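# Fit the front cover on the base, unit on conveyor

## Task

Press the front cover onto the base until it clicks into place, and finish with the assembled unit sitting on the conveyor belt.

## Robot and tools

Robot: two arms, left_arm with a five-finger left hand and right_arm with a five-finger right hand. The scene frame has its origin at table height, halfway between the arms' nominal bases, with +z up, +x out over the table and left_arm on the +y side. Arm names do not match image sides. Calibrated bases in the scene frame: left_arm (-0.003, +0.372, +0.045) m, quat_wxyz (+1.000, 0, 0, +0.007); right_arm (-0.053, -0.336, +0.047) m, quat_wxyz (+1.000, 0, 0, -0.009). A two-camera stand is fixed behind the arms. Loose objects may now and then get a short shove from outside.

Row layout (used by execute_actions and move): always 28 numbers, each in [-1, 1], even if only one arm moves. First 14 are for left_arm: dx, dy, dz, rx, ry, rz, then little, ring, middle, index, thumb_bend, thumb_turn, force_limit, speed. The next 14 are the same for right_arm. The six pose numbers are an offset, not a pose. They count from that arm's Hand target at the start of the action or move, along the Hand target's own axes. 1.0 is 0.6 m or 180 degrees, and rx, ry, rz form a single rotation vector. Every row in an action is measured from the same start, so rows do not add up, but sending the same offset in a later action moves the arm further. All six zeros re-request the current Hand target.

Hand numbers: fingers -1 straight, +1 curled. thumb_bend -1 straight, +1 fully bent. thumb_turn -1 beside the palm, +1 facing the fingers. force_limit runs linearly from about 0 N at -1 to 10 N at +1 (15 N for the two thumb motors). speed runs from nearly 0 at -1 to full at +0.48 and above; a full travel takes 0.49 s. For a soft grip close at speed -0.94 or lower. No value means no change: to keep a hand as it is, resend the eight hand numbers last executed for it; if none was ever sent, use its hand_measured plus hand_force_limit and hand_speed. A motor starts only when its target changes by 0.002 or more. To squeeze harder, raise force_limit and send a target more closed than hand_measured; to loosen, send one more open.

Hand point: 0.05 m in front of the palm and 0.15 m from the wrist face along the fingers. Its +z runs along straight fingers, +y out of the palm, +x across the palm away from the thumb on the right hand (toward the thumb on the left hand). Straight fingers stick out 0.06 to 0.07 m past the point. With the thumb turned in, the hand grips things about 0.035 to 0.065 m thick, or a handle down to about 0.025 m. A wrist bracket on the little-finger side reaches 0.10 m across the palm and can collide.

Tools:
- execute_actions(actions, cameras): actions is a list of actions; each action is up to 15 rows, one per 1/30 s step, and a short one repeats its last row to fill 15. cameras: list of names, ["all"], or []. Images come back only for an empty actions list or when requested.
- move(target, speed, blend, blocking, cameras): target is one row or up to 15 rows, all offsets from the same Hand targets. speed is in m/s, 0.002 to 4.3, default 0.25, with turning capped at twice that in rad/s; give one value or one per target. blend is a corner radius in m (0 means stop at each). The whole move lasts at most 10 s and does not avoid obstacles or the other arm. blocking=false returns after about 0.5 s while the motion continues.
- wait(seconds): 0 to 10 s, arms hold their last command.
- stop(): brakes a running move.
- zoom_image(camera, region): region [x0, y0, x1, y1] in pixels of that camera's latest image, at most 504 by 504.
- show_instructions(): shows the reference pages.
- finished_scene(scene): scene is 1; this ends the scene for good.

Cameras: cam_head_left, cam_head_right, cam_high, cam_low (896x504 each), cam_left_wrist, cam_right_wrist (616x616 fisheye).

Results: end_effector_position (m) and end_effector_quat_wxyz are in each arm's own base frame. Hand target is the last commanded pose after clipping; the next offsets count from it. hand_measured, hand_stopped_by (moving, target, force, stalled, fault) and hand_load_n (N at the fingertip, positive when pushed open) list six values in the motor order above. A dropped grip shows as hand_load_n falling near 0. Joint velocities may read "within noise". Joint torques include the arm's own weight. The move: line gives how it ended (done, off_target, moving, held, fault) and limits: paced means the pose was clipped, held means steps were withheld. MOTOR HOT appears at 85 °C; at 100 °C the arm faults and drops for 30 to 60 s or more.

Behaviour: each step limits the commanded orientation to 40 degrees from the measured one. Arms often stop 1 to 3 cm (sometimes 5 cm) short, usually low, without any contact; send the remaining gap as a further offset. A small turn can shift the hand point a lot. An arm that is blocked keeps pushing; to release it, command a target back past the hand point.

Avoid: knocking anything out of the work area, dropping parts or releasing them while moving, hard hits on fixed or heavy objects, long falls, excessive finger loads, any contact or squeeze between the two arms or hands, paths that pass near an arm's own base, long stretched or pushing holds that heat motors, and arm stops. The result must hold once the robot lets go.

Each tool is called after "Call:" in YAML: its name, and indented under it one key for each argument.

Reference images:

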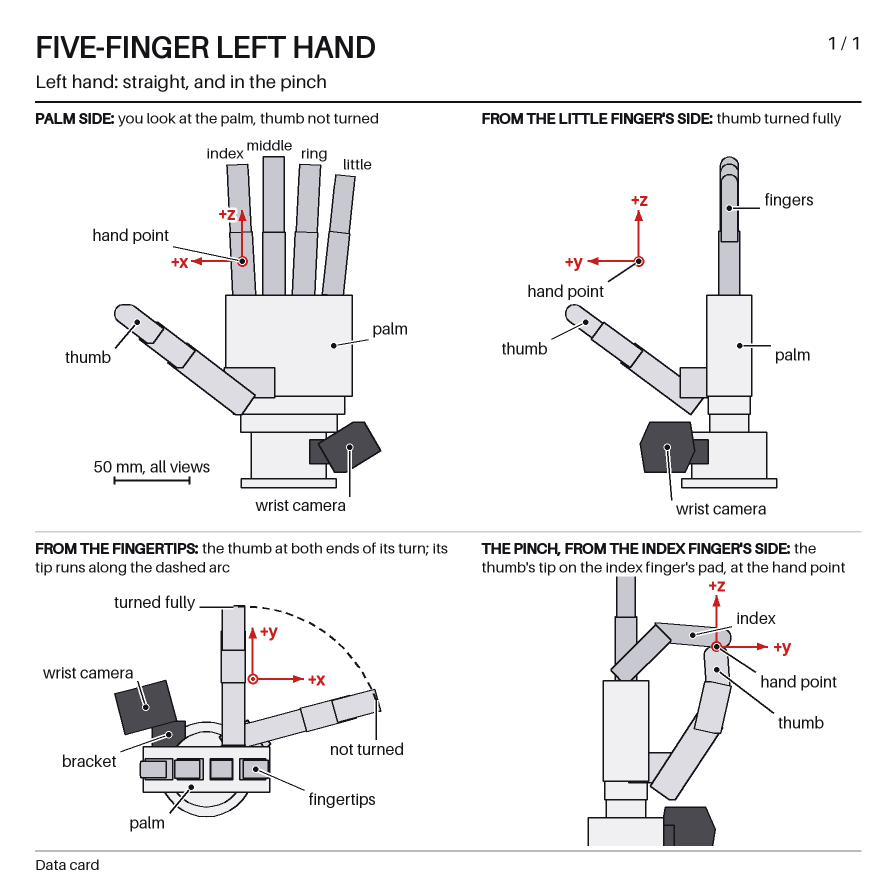

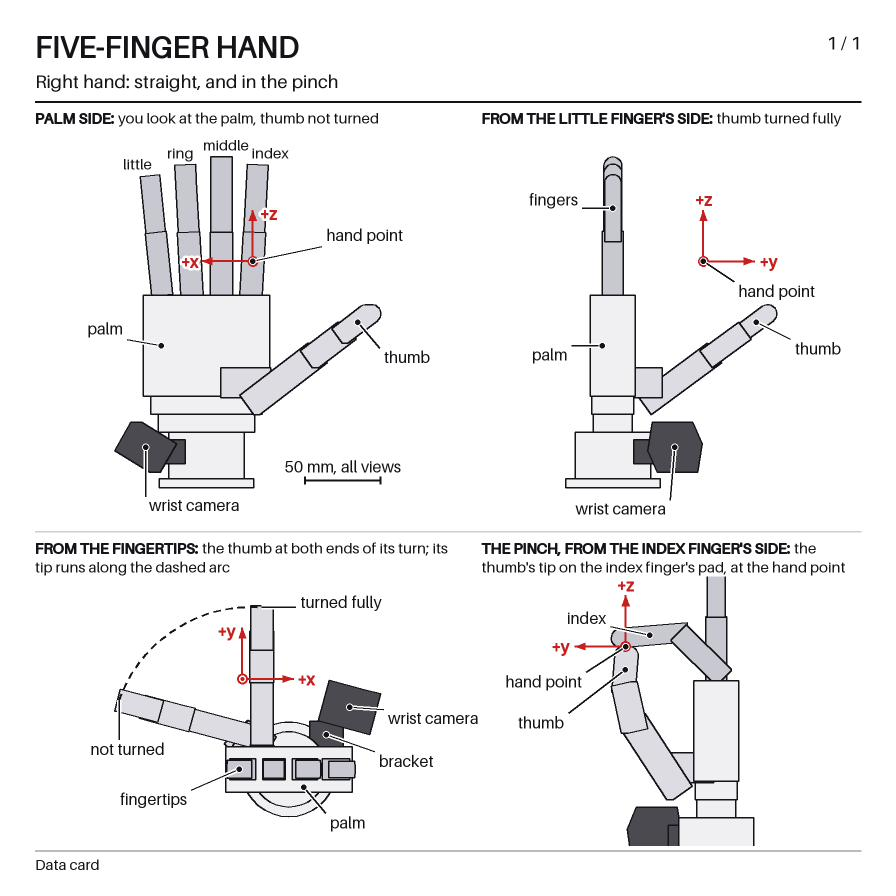

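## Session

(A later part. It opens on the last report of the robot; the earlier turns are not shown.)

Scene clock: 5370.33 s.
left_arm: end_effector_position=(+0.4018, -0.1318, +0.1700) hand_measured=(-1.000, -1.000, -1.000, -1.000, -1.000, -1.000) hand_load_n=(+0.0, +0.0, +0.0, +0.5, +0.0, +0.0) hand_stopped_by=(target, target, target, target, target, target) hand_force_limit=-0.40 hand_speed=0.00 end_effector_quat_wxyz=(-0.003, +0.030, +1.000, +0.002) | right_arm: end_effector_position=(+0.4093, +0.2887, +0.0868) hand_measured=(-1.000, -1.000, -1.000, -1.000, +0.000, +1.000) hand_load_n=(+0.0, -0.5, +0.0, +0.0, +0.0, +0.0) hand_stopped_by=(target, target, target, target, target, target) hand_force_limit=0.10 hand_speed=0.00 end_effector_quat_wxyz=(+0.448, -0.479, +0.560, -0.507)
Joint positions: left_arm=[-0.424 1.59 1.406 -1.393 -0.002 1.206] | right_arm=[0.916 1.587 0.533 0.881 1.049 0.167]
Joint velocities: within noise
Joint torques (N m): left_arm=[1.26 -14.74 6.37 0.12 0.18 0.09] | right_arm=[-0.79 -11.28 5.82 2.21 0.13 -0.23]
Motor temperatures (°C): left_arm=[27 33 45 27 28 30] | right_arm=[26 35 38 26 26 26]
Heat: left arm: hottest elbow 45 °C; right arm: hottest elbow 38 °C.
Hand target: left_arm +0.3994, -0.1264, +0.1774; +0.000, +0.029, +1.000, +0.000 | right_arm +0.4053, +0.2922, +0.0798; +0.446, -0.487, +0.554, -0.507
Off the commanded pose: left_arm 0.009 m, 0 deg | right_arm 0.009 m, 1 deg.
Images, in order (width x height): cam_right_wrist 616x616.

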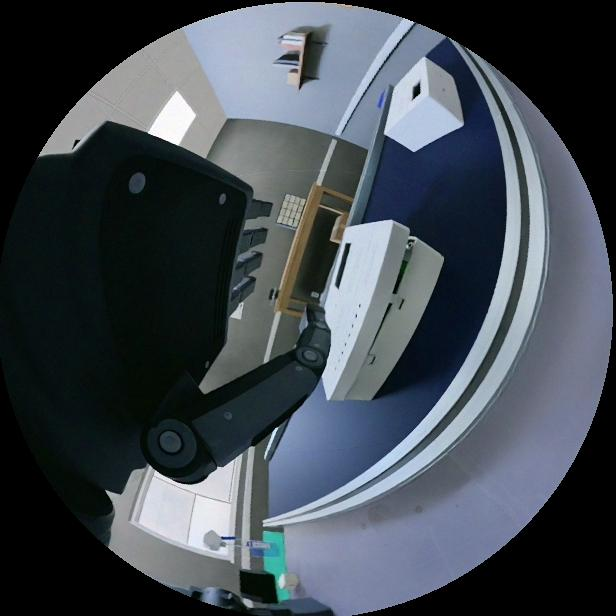

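Call:
move:
  target:
    - [0,0,0,0,0,0,-1,-1,-1,-1,-1,-1,-0.4,0,0.0,0.128,0.0113,0,0,0,-1,-1,-1,-1,0,1,0.1,0]
    - [0,0,0,0,0,0,-1,-1,-1,-1,-1,-1,-0.4,0,-0.0064,0.124,0.0608,0,0,0,-1,-1,-1,-1,0,1,0.1,0]
  speed: 0.1
  cameras: ["cam_right_wrist","cam_low"]

Call:
zoom_image:
  camera: "cam_right_wrist"
  region: [240, 200, 400, 400]

Scene clock: 5507.67 s.
left_arm: end_effector_position=(+0.4018, -0.1318, +0.1700) hand_measured=(-1.000, -1.000, -1.000, -1.000, -1.000, -1.000) hand_load_n=(+0.0, +0.0, +0.0, +0.0, +0.0, +0.0) hand_stopped_by=(target, target, target, target, target, target) hand_force_limit=-0.40 hand_speed=0.00 end_effector_quat_wxyz=(-0.003, +0.030, +1.000, +0.002) | right_arm: end_effector_position=(+0.4298, +0.2916, +0.0090) hand_measured=(-1.000, -1.000, -1.000, -1.000, +0.000, +1.000) hand_load_n=(+0.0, +0.0, -0.5, +0.0, +0.0, +0.0) hand_stopped_by=(target, target, target, target, target, target) hand_force_limit=0.10 hand_speed=0.00 end_effector_quat_wxyz=(+0.451, -0.484, +0.556, -0.503)
Joint positions: left_arm=[-0.424 1.59 1.406 -1.393 -0.002 1.206] | right_arm=[0.871 1.894 0.564 1.172 0.99 0.148]
Joint torques (N m): left_arm=[1.61 -14.92 6.35 0.05 0.19 0.07] | right_arm=[-2.08 -13.33 5.14 1.81 -0.06 -0.18]
Heat: left arm: hottest elbow 44 °C; right arm: hottest elbow 36 °C.
Hand target: left_arm +0.3994, -0.1264, +0.1774; +0.000, +0.029, +1.000, +0.000 | right_arm +0.4354, +0.2922, +0.0026; +0.446, -0.487, +0.554, -0.507
Off the commanded pose: left_arm 0.009 m, 0 deg | right_arm 0.009 m, 1 deg.
move: done
Images, in order (width x height): cam_low 896x504, cam_right_wrist 616x616.

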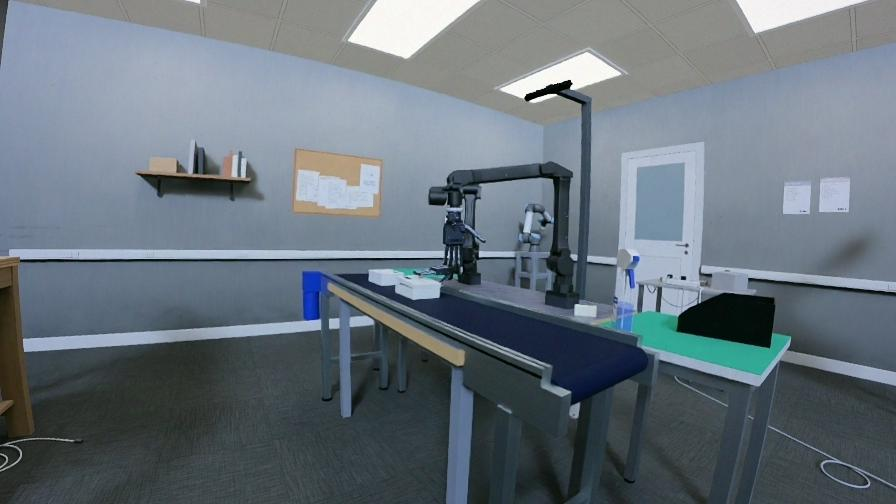

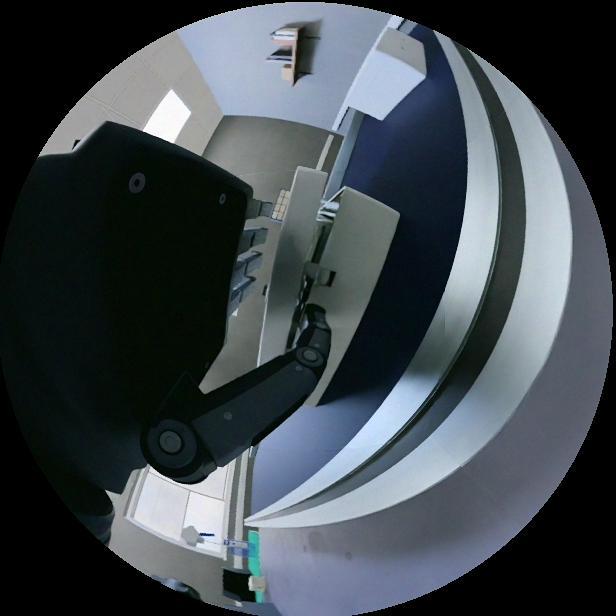

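Scaled by 2.520 from the camera's 616x616 image, which has a finer 880x880 frame.

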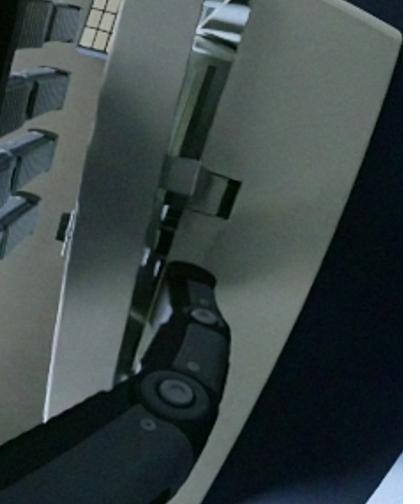

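Call:
zoom_image:
  camera: "cam_right_wrist"
  region: [290, 245, 350, 305]

Call:
zoom_image:
  camera: "cam_right_wrist"
  region: [300, 190, 360, 250]

Call:
zoom_image:
  camera: "cam_right_wrist"
  region: [270, 310, 330, 370]

Scaled by 8.400 from the camera's 616x616 image, which has a finer 880x880 frame.

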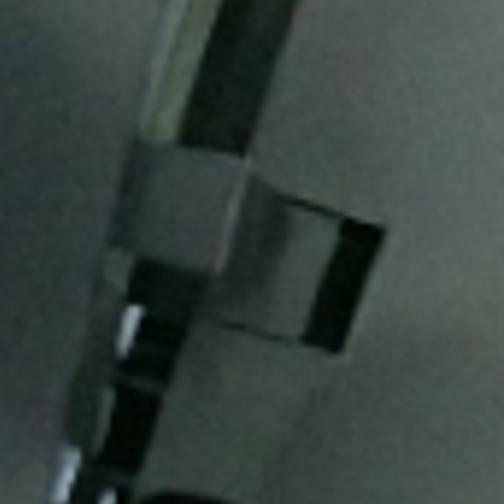

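Scaled by 8.400 from the camera's 616x616 image, which has a finer 880x880 frame.

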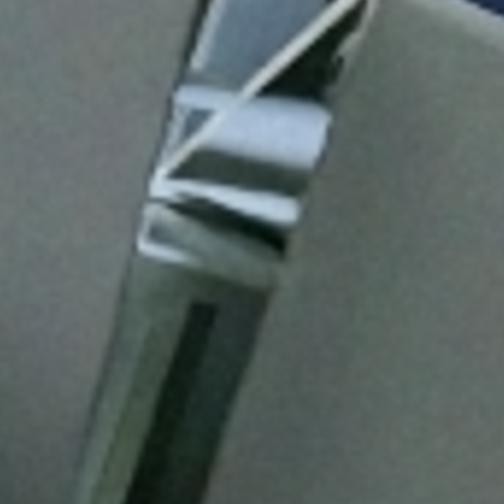

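Scaled by 8.400 from the camera's 616x616 image, which has a finer 880x880 frame.

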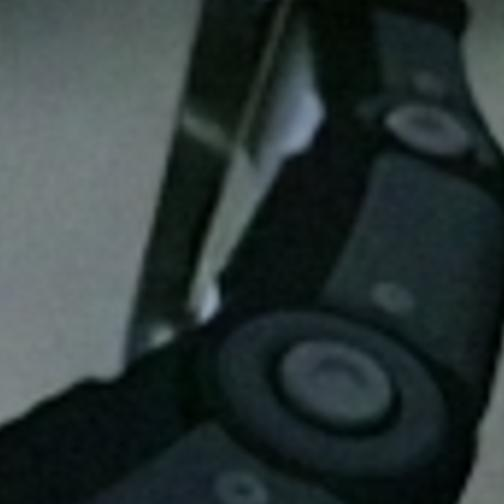

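Call:
move:
  target:
    - [0,0,0,0,0,0,-1,-1,-1,-1,-1,-1,-0.4,0,-0.0013,-0.0012,0.01,0,0,0,-1,-1,-1,-1,0,1,0.1,0]
    - [0,0,0,0,0,0,-1,-1,-1,-1,-1,-1,-0.4,0,-0.0013,-0.058,0.01,0,0,0,-1,-1,-1,-1,0,1,0.1,0]
  speed: 0.05
  cameras: ["cam_right_wrist","cam_low","cam_head_left"]

Call:
zoom_image:
  camera: "cam_right_wrist"
  region: [260, 200, 400, 380]

Call:
zoom_image:
  camera: "cam_low"
  region: [390, 262, 442, 302]

Scene clock: 5541.60 s.
left_arm: end_effector_position=(+0.4018, -0.1318, +0.1700) hand_measured=(-1.000, -1.000, -1.000, -1.000, -1.000, -1.000) hand_load_n=(+0.0, +0.0, +0.0, +0.0, +0.0, +0.0) hand_stopped_by=(target, target, target, target, target, target) hand_force_limit=-0.40 hand_speed=0.00 end_effector_quat_wxyz=(-0.003, +0.030, +1.000, +0.002) | right_arm: end_effector_position=(+0.4348, +0.2916, +0.0276) hand_measured=(-1.000, -1.000, -1.000, -1.000, +0.000, +1.000) hand_load_n=(+0.0, +0.0, +0.0, +0.0, +0.0, +0.0) hand_stopped_by=(target, target, target, target, target, target) hand_force_limit=0.10 hand_speed=0.00 end_effector_quat_wxyz=(+0.445, -0.493, +0.553, -0.504)
Joint positions: left_arm=[-0.424 1.59 1.406 -1.393 -0.002 1.206] | right_arm=[0.859 1.816 0.571 1.072 0.971 0.139]
Joint torques (N m): left_arm=[1.44 -14.62 6.32 0.03 0.19 0.07] | right_arm=[-2.61 -16.09 6.04 1.17 -0.04 -0.23]
Heat: left arm: hottest elbow 44 °C; right arm: hottest elbow 35 °C.
Hand target: left_arm +0.3994, -0.1264, +0.1774; +0.000, +0.029, +1.000, +0.000 | right_arm +0.4445, +0.2918, +0.0367; +0.446, -0.487, +0.554, -0.507
Off the commanded pose: left_arm 0.009 m, 0 deg | right_arm 0.013 m, 1 deg.
move: off_target (right_arm)
Images, in order (width x height): cam_head_left 896x504, cam_low 896x504, cam_right_wrist 616x616.

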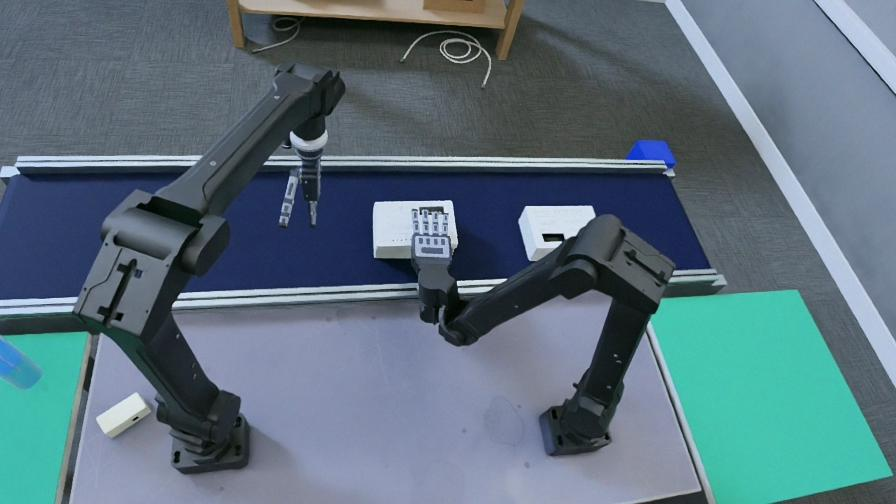

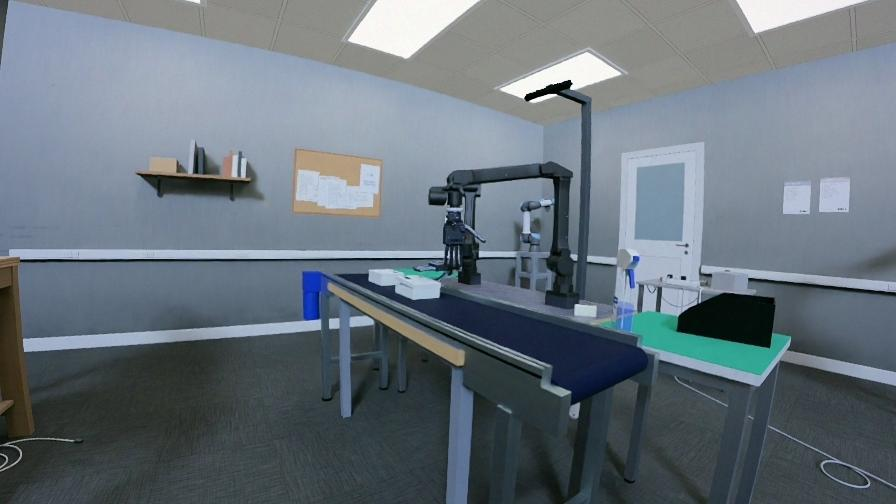

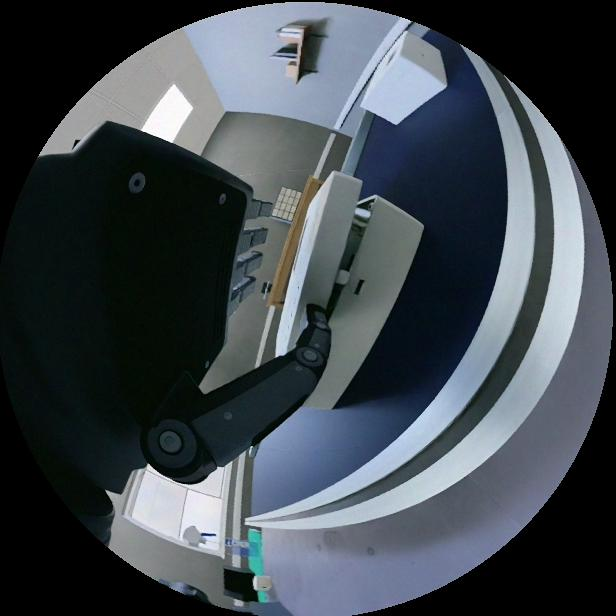

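Scaled by 2.800 from the camera's 616x616 image, which has a finer 880x880 frame.

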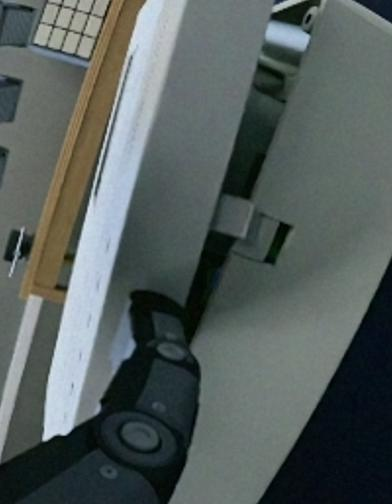

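Scaled by 9.692 from the camera's 896x504 image, which has a finer 1280x720 frame.

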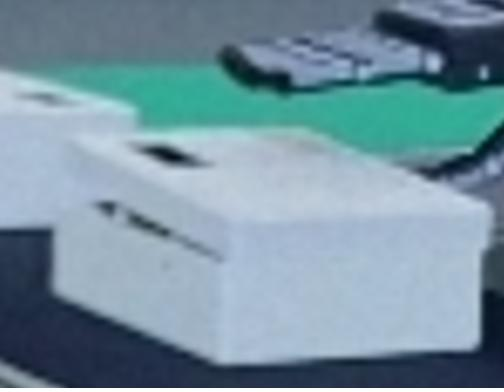

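Call:
move:
  target:
    - [0,0,0,0,0,0,-1,-1,-1,-1,-1,-1,-0.4,0,0.0025,0.0615,-0.0145,0,0,0,-1,-1,-1,-1,0,1,0.1,0]
    - [0,0,0,0,0,0,-1,-1,-1,-1,-1,-1,-0.4,0,-0.0009,0.0593,0.012,0,0,0,-1,-1,-1,-1,0,1,0.1,0]
  speed: 0.06

Call:
move:
  target: [0,0,0,0,0,0,-1,-1,-1,-1,-1,-1,-0.4,0,0,-0.0697,-0.0062,0,0,0,-1,-1,-1,-1,0,1,0.1,0]
  speed: 0.04
  cameras: ["cam_right_wrist","cam_low","cam_head_left"]

Call:
zoom_image:
  camera: "cam_right_wrist"
  region: [260, 200, 400, 380]

Call:
zoom_image:
  camera: "cam_low"
  region: [390, 262, 442, 302]

Scene clock: 5561.83 s.
left_arm: end_effector_position=(+0.4018, -0.1318, +0.1700) hand_measured=(-1.000, -1.000, -1.000, -1.000, -1.000, -1.000) hand_load_n=(+0.0, +0.0, +0.0, +0.0, +0.0, +0.0) hand_stopped_by=(target, target, target, target, target, target) hand_force_limit=-0.40 hand_speed=0.00 end_effector_quat_wxyz=(-0.003, +0.030, +1.000, +0.002) | right_arm: end_effector_position=(+0.4403, +0.2921, +0.0057) hand_measured=(-1.000, -1.000, -1.000, -1.000, +0.000, +1.000) hand_load_n=(+0.0, +0.0, +0.0, +0.0, +0.0, +0.0) hand_stopped_by=(target, target, target, target, target, target) hand_force_limit=0.10 hand_speed=0.00 end_effector_quat_wxyz=(+0.450, -0.487, +0.554, -0.503)
Joint positions: left_arm=[-0.424 1.59 1.406 -1.393 -0.002 1.206] | right_arm=[0.849 1.909 0.584 1.167 0.963 0.139]
Joint torques (N m): left_arm=[1.14 -14.86 6.32 0.02 0.2 0.08] | right_arm=[-2.55 -13.57 5.46 1.91 -0.03 -0.24]
Heat: left arm: hottest elbow 44 °C; right arm: hottest elbow 35 °C.
Hand target: left_arm +0.3994, -0.1264, +0.1774; +0.000, +0.029, +1.000, +0.000 | right_arm +0.4485, +0.2917, +0.0005; +0.446, -0.487, +0.554, -0.507
Off the commanded pose: left_arm 0.009 m, 0 deg | right_arm 0.010 m, 1 deg.
move: done

Scene clock: 5563.30 s.
left_arm: end_effector_position=(+0.4018, -0.1318, +0.1700) hand_measured=(-1.000, -1.000, -1.000, -1.000, -1.000, -1.000) hand_load_n=(+0.0, +0.0, +0.0, +0.0, -0.5, +0.0) hand_stopped_by=(target, target, target, target, target, target) hand_force_limit=-0.40 hand_speed=0.00 end_effector_quat_wxyz=(-0.003, +0.030, +1.000, +0.002) | right_arm: end_effector_position=(+0.4411, +0.2928, +0.0339) hand_measured=(-1.000, -1.000, -1.000, -1.000, +0.000, +1.000) hand_load_n=(+0.0, +0.0, +0.0, +0.0, +0.5, +0.0) hand_stopped_by=(target, target, target, target, target, target) hand_force_limit=0.10 hand_speed=0.00 end_effector_quat_wxyz=(+0.445, -0.492, +0.553, -0.504)
Joint positions: left_arm=[-0.424 1.59 1.406 -1.393 -0.002 1.206] | right_arm=[0.849 1.802 0.584 1.048 0.963 0.136]
Joint torques (N m): left_arm=[1.32 -14.92 6.38 0.08 0.2 0.07] | right_arm=[-2.32 -16.5 5.76 1.1 -0.02 -0.21]
Heat: left arm: hottest elbow 44 °C; right arm: hottest elbow 35 °C.
Hand target: left_arm +0.3994, -0.1264, +0.1774; +0.000, +0.029, +1.000, +0.000 | right_arm +0.4484, +0.2918, +0.0424; +0.446, -0.487, +0.554, -0.507
Off the commanded pose: left_arm 0.009 m, 0 deg | right_arm 0.011 m, 1 deg.
move: off_target (right_arm)
Images, in order (width x height): cam_head_left 896x504, cam_low 896x504, cam_right_wrist 616x616.

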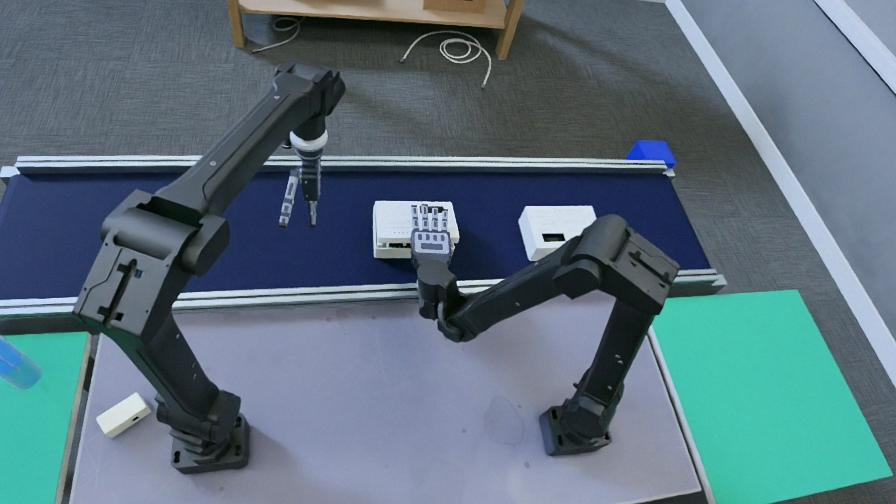

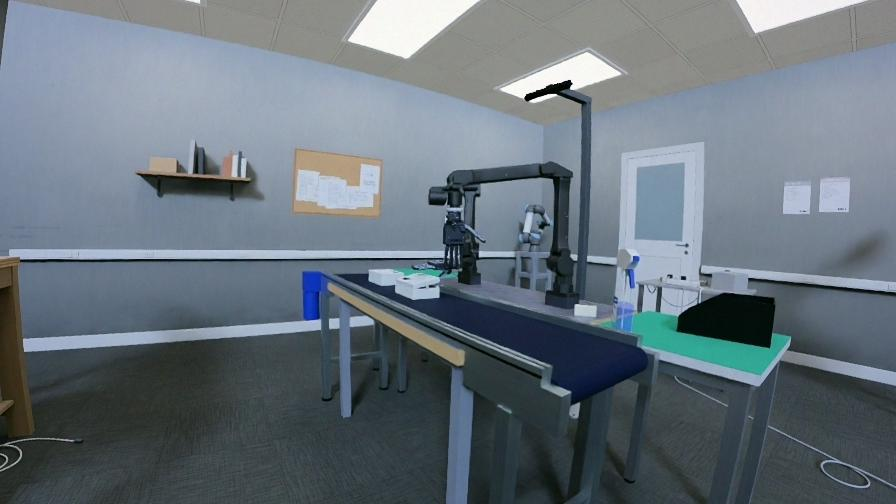

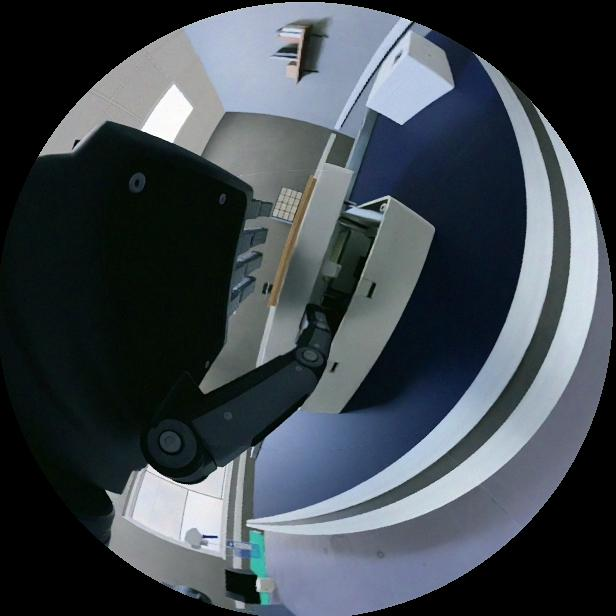

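Scaled by 2.800 from the camera's 616x616 image, which has a finer 880x880 frame.

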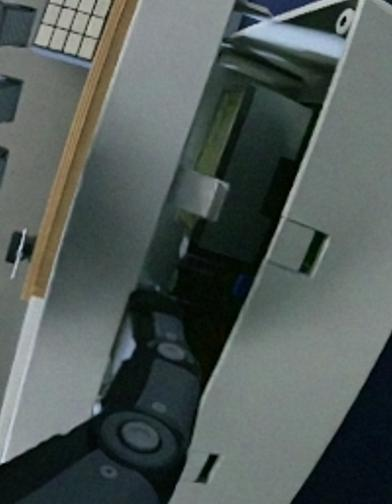

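Scaled by 9.692 from the camera's 896x504 image, which has a finer 1280x720 frame.

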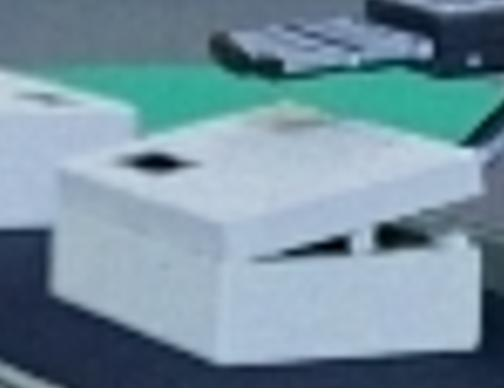

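Call:
zoom_image:
  camera: "cam_right_wrist"
  region: [345, 265, 395, 315]

Call:
zoom_image:
  camera: "cam_right_wrist"
  region: [305, 240, 355, 290]

Call:
zoom_image:
  camera: "cam_right_wrist"
  region: [320, 190, 400, 270]

Scaled by 10.080 from the camera's 616x616 image, which has a finer 880x880 frame.

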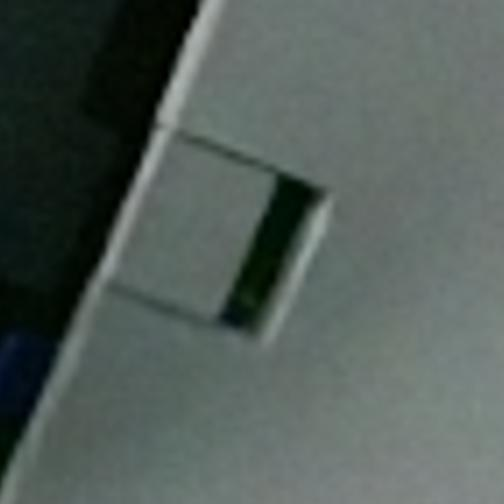

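Scaled by 10.080 from the camera's 616x616 image, which has a finer 880x880 frame.

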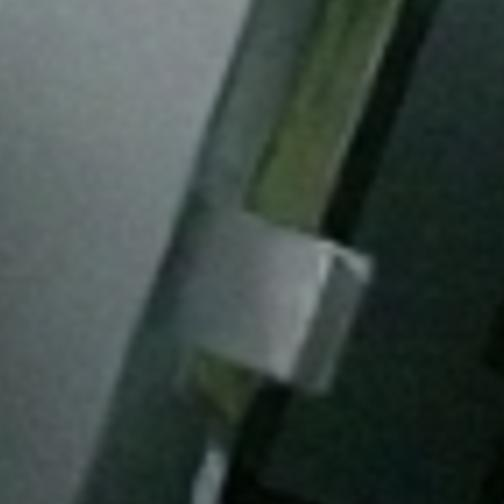

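Scaled by 6.300 from the camera's 616x616 image, which has a finer 880x880 frame.

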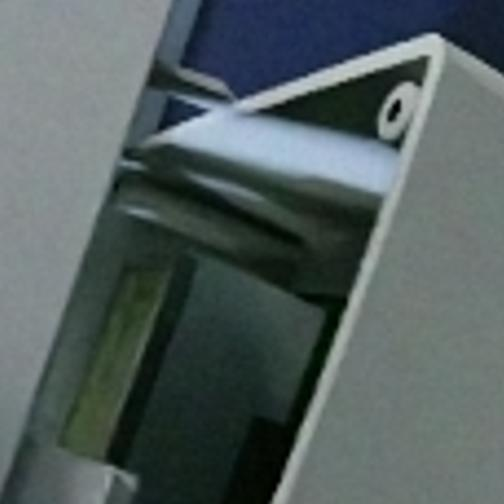

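Call:
zoom_image:
  camera: "cam_head_left"
  region: [360, 190, 470, 270]

Call:
execute_actions:
  actions: []
  cameras: ["cam_high","cam_head_right"]

Call:
zoom_image:
  camera: "cam_high"
  region: [365, 200, 465, 290]

Call:
zoom_image:
  camera: "cam_head_right"
  region: [360, 190, 470, 270]

Scaled by 4.582 from the camera's 896x504 image, which has a finer 1280x720 frame.

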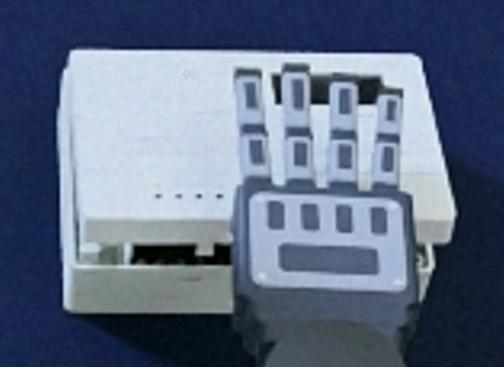

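Scene clock: 5619.20 s.
left_arm: end_effector_position=(+0.4018, -0.1318, +0.1700) hand_measured=(-1.000, -1.000, -1.000, -1.000, -1.000, -1.000) hand_load_n=(+0.0, +0.0, +0.0, +0.0, +0.0, +0.0) hand_stopped_by=(target, target, target, target, target, target) hand_force_limit=-0.40 hand_speed=0.00 end_effector_quat_wxyz=(-0.003, +0.030, +1.000, +0.002) | right_arm: end_effector_position=(+0.4411, +0.2928, +0.0339) hand_measured=(-1.000, -1.000, -1.000, -1.000, +0.000, +1.000) hand_load_n=(+0.0, +0.0, +0.0, +0.0, +0.5, +0.0) hand_stopped_by=(target, target, target, target, target, target) hand_force_limit=0.10 hand_speed=0.00 end_effector_quat_wxyz=(+0.445, -0.492, +0.553, -0.504)
Joint positions: left_arm=[-0.424 1.59 1.406 -1.393 -0.002 1.206] | right_arm=[0.849 1.802 0.584 1.048 0.963 0.136]
Joint velocities: within noise
Joint torques (N m): left_arm=[1.03 -14.45 6.31 0.01 0.19 0.09] | right_arm=[-2.61 -16.38 5.78 1.17 -0.01 -0.23]
Motor temperatures (°C): left_arm=[27 33 44 27 28 30] | right_arm=[26 34 35 26 26 26]
Heat: left arm: hottest elbow 44 °C; right arm: hottest elbow 35 °C.
Hand target: left_arm +0.3994, -0.1264, +0.1774; +0.000, +0.029, +1.000, +0.000 | right_arm +0.4484, +0.2918, +0.0424; +0.446, -0.487, +0.554, -0.507
Off the commanded pose: left_arm 0.009 m, 0 deg | right_arm 0.011 m, 1 deg.
Images, in order (width x height): cam_head_right 896x504, cam_high 896x504.

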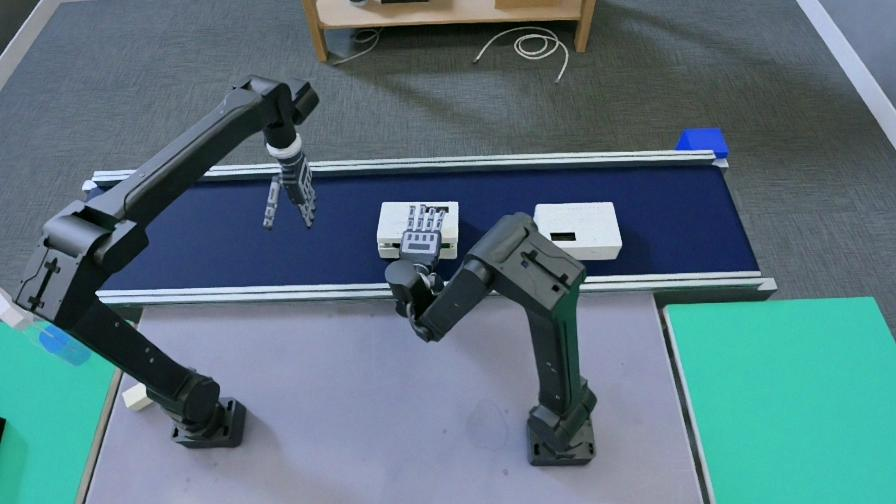

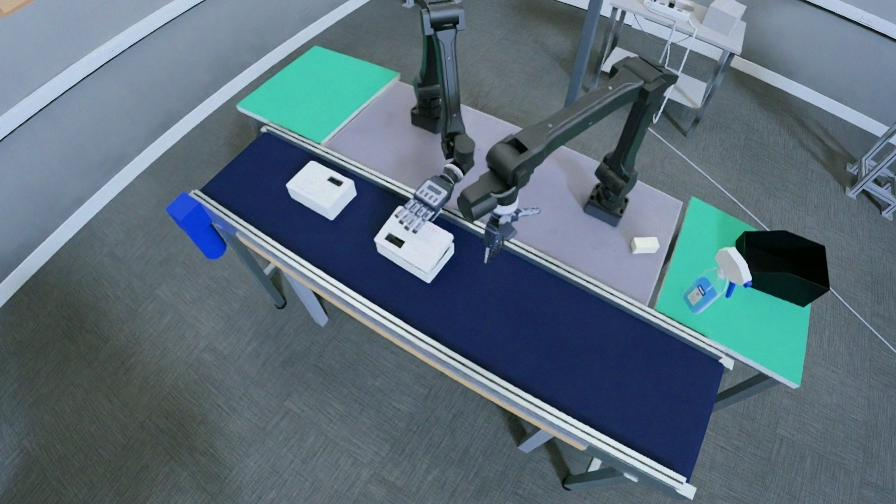

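Scaled by 5.040 from the camera's 896x504 image, which has a finer 1280x720 frame.

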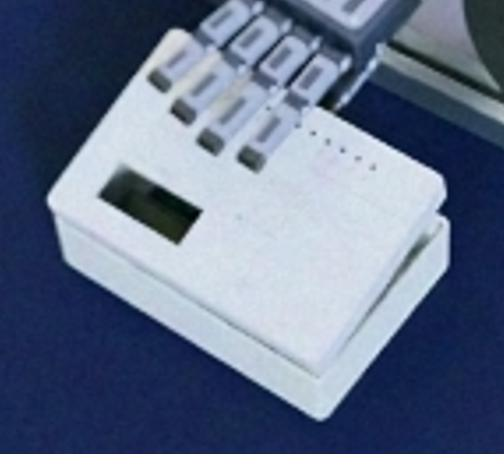

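Scaled by 4.582 from the camera's 896x504 image, which has a finer 1280x720 frame.

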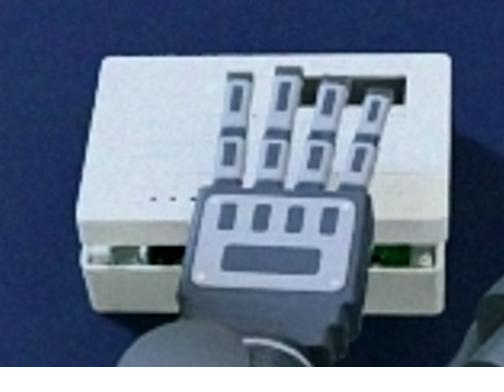

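Call:
move:
  target: [0,0,0,0,0,0,-1,-1,-1,-1,-1,-1,-0.4,0,-0.0165,0.0002,-0.0021,0,0,0,-1,-1,-1,-1,0,1,0.1,0]
  speed: 0.04
  cameras: ["cam_right_wrist","cam_low","cam_head_left"]

Call:
zoom_image:
  camera: "cam_right_wrist"
  region: [300, 230, 400, 330]

Call:
zoom_image:
  camera: "cam_head_left"
  region: [360, 190, 470, 270]

Scene clock: 5640.10 s.
left_arm: end_effector_position=(+0.4018, -0.1318, +0.1700) hand_measured=(-1.000, -1.000, -1.000, -1.000, -1.000, -1.000) hand_load_n=(+0.0, +0.0, +0.0, +0.0, +0.0, -0.5) hand_stopped_by=(target, target, target, target, target, target) hand_force_limit=-0.40 hand_speed=0.00 end_effector_quat_wxyz=(-0.003, +0.030, +1.000, +0.002) | right_arm: end_effector_position=(+0.4414, +0.2907, +0.0320) hand_measured=(-1.000, -1.000, -1.000, -1.000, +0.000, +1.000) hand_load_n=(+0.0, +0.0, +0.0, +0.0, +0.5, +0.0) hand_stopped_by=(target, target, target, target, target, target) hand_force_limit=0.10 hand_speed=0.00 end_effector_quat_wxyz=(+0.438, -0.493, +0.555, -0.508)
Joint positions: left_arm=[-0.424 1.59 1.406 -1.393 -0.002 1.206] | right_arm=[0.849 1.802 0.588 1.032 0.975 0.136]
Joint torques (N m): left_arm=[1.32 -14.56 6.34 0.06 0.18 0.08] | right_arm=[-1.2 -15.74 7.34 1.24 0.21 -0.18]
Heat: left arm: hottest elbow 44 °C; right arm: hottest elbow 35 °C.
Hand target: left_arm +0.3994, -0.1264, +0.1774; +0.000, +0.029, +1.000, +0.000 | right_arm +0.4485, +0.3017, +0.0424; +0.446, -0.487, +0.554, -0.507
Off the commanded pose: left_arm 0.009 m, 0 deg | right_arm 0.017 m, 1 deg.
move: off_target (right_arm)
Images, in order (width x height): cam_head_left 896x504, cam_low 896x504, cam_right_wrist 616x616.

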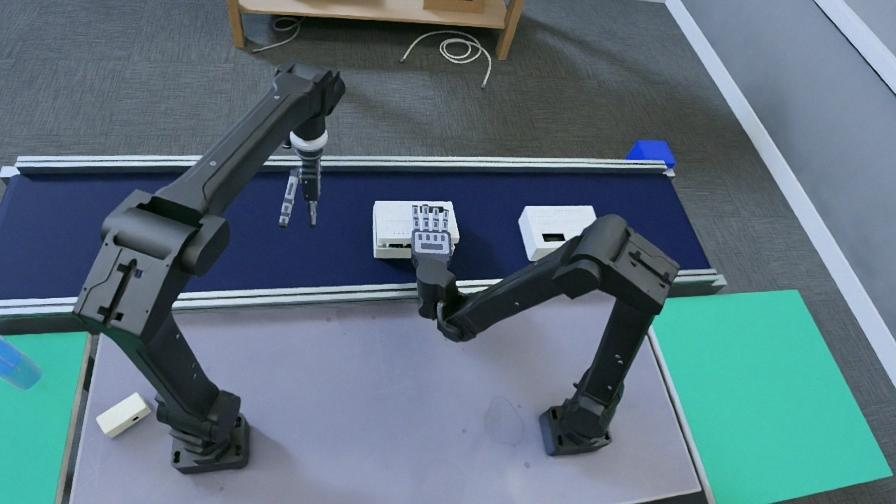

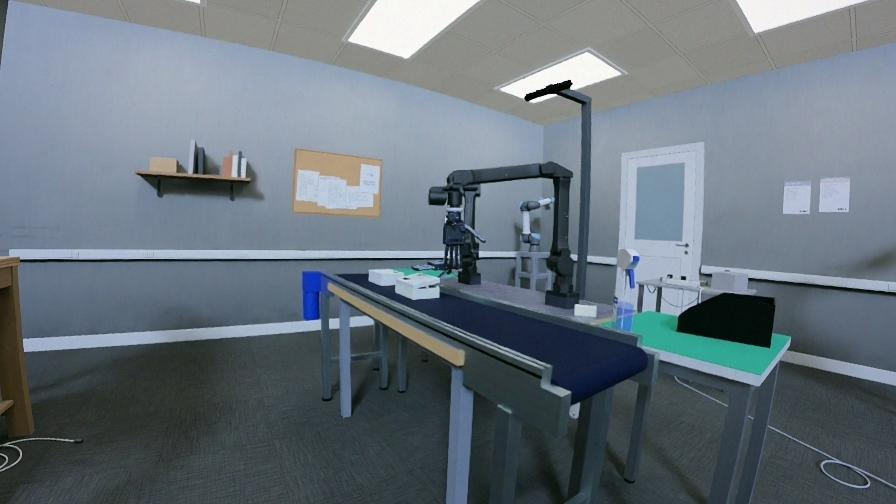

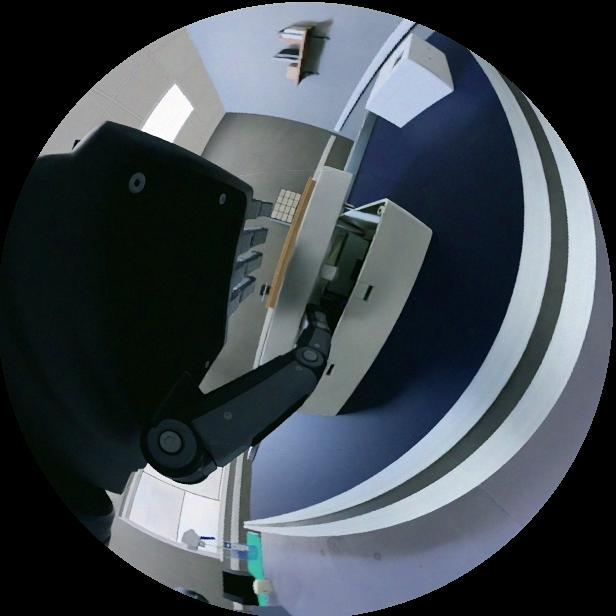

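Scaled by 5.040 from the camera's 616x616 image, which has a finer 880x880 frame.

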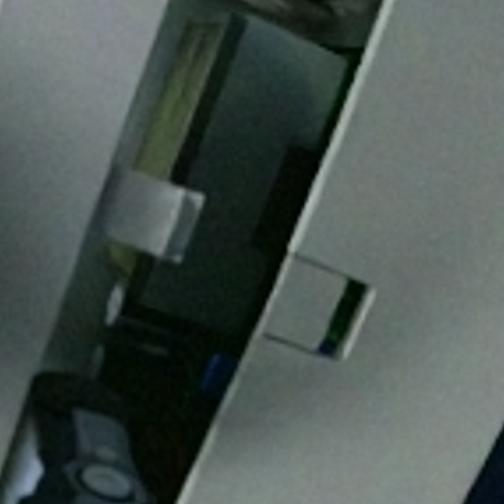

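Scaled by 4.582 from the camera's 896x504 image, which has a finer 1280x720 frame.

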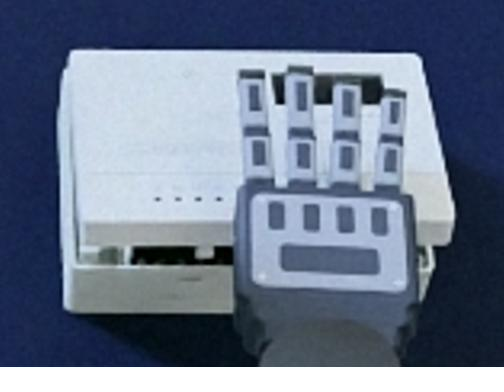

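Call:
move:
  target: [0,0,0,0,0,0,-1,-1,-1,-1,-1,-1,-0.4,0,-0.0165,0.0002,-0.0021,0,0,0,-1,-1,-1,-1,0,1,0.1,0]
  speed: 0.04
  cameras: ["cam_right_wrist","cam_low","cam_head_left"]

Call:
zoom_image:
  camera: "cam_right_wrist"
  region: [300, 230, 400, 330]

Call:
zoom_image:
  camera: "cam_head_left"
  region: [360, 190, 470, 270]

Scene clock: 5648.90 s.
left_arm: end_effector_position=(+0.4018, -0.1318, +0.1700) hand_measured=(-1.000, -1.000, -1.000, -1.000, -1.000, -1.000) hand_load_n=(+0.0, +0.0, +0.0, +0.0, +0.0, +0.0) hand_stopped_by=(target, target, target, target, target, target) hand_force_limit=-0.40 hand_speed=0.00 end_effector_quat_wxyz=(-0.003, +0.030, +1.000, +0.002) | right_arm: end_effector_position=(+0.4443, +0.2969, +0.0361) hand_measured=(-1.000, -1.000, -1.000, -1.000, +0.000, +1.000) hand_load_n=(+0.0, +0.0, +0.0, +0.0, +0.5, +0.0) hand_stopped_by=(target, target, target, target, target, target) hand_force_limit=0.10 hand_speed=0.00 end_effector_quat_wxyz=(+0.437, -0.489, +0.556, -0.510)
Joint positions: left_arm=[-0.424 1.59 1.406 -1.393 -0.002 1.206] | right_arm=[0.858 1.802 0.609 1.015 0.991 0.136]
Joint torques (N m): left_arm=[1.08 -14.86 6.41 0.09 0.18 0.09] | right_arm=[-0.56 -15.09 7.62 1.28 0.21 -0.13]
Heat: left arm: hottest elbow 44 °C; right arm: hottest elbow 35 °C.
Hand target: left_arm +0.3994, -0.1264, +0.1774; +0.000, +0.029, +1.000, +0.000 | right_arm +0.4486, +0.3117, +0.0425; +0.446, -0.487, +0.554, -0.507
Off the commanded pose: left_arm 0.009 m, 0 deg | right_arm 0.017 m, 1 deg.
move: off_target (right_arm)
Images, in order (width x height): cam_head_left 896x504, cam_low 896x504, cam_right_wrist 616x616.

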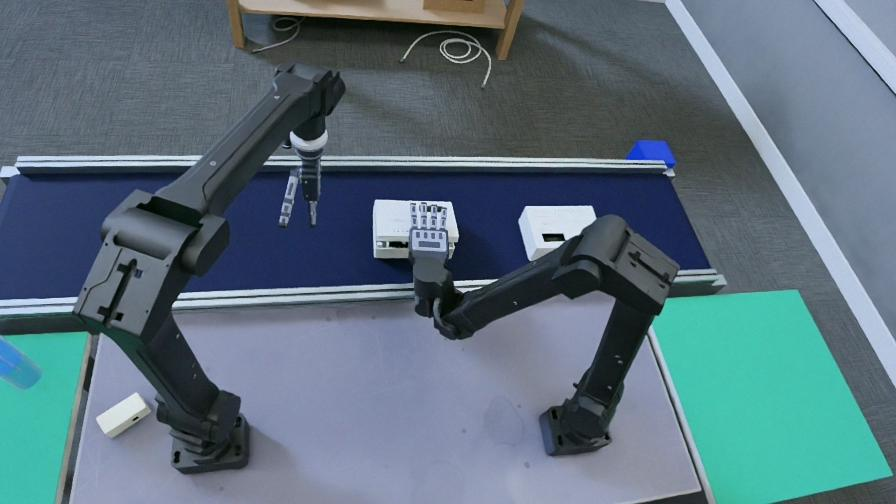

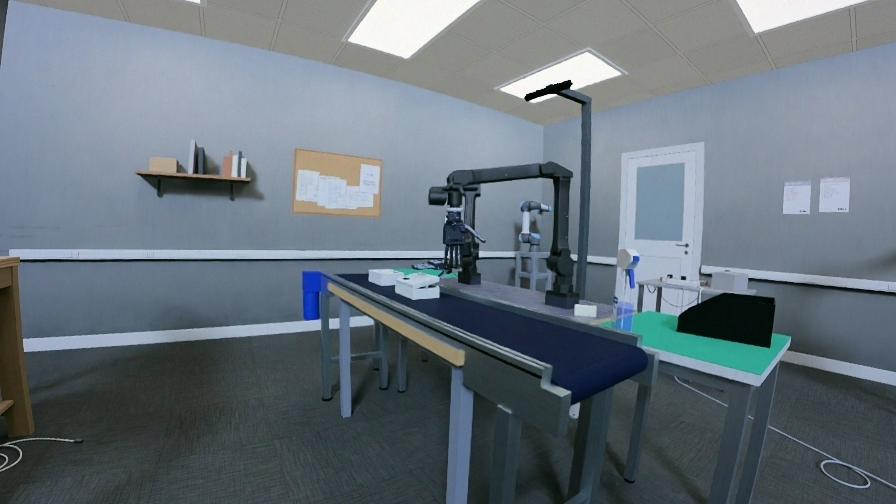

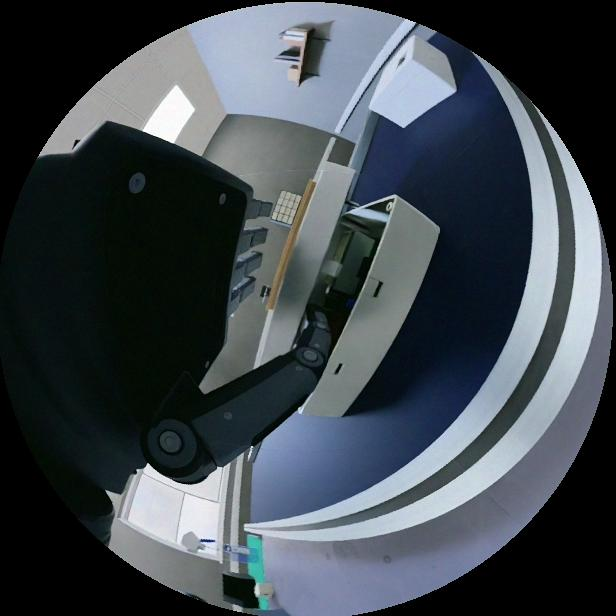

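Scaled by 5.040 from the camera's 616x616 image, which has a finer 880x880 frame.

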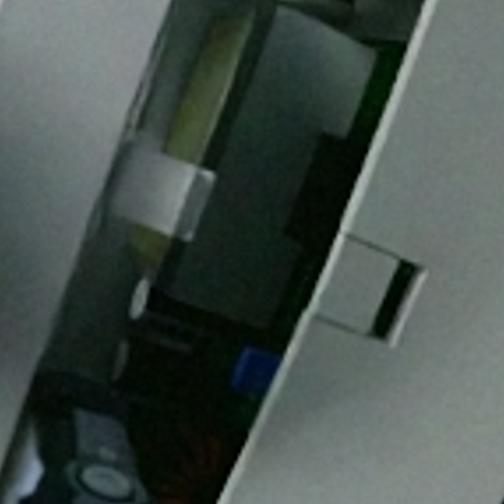

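Scaled by 4.582 from the camera's 896x504 image, which has a finer 1280x720 frame.

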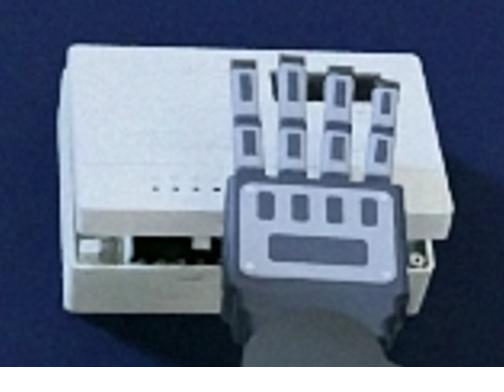

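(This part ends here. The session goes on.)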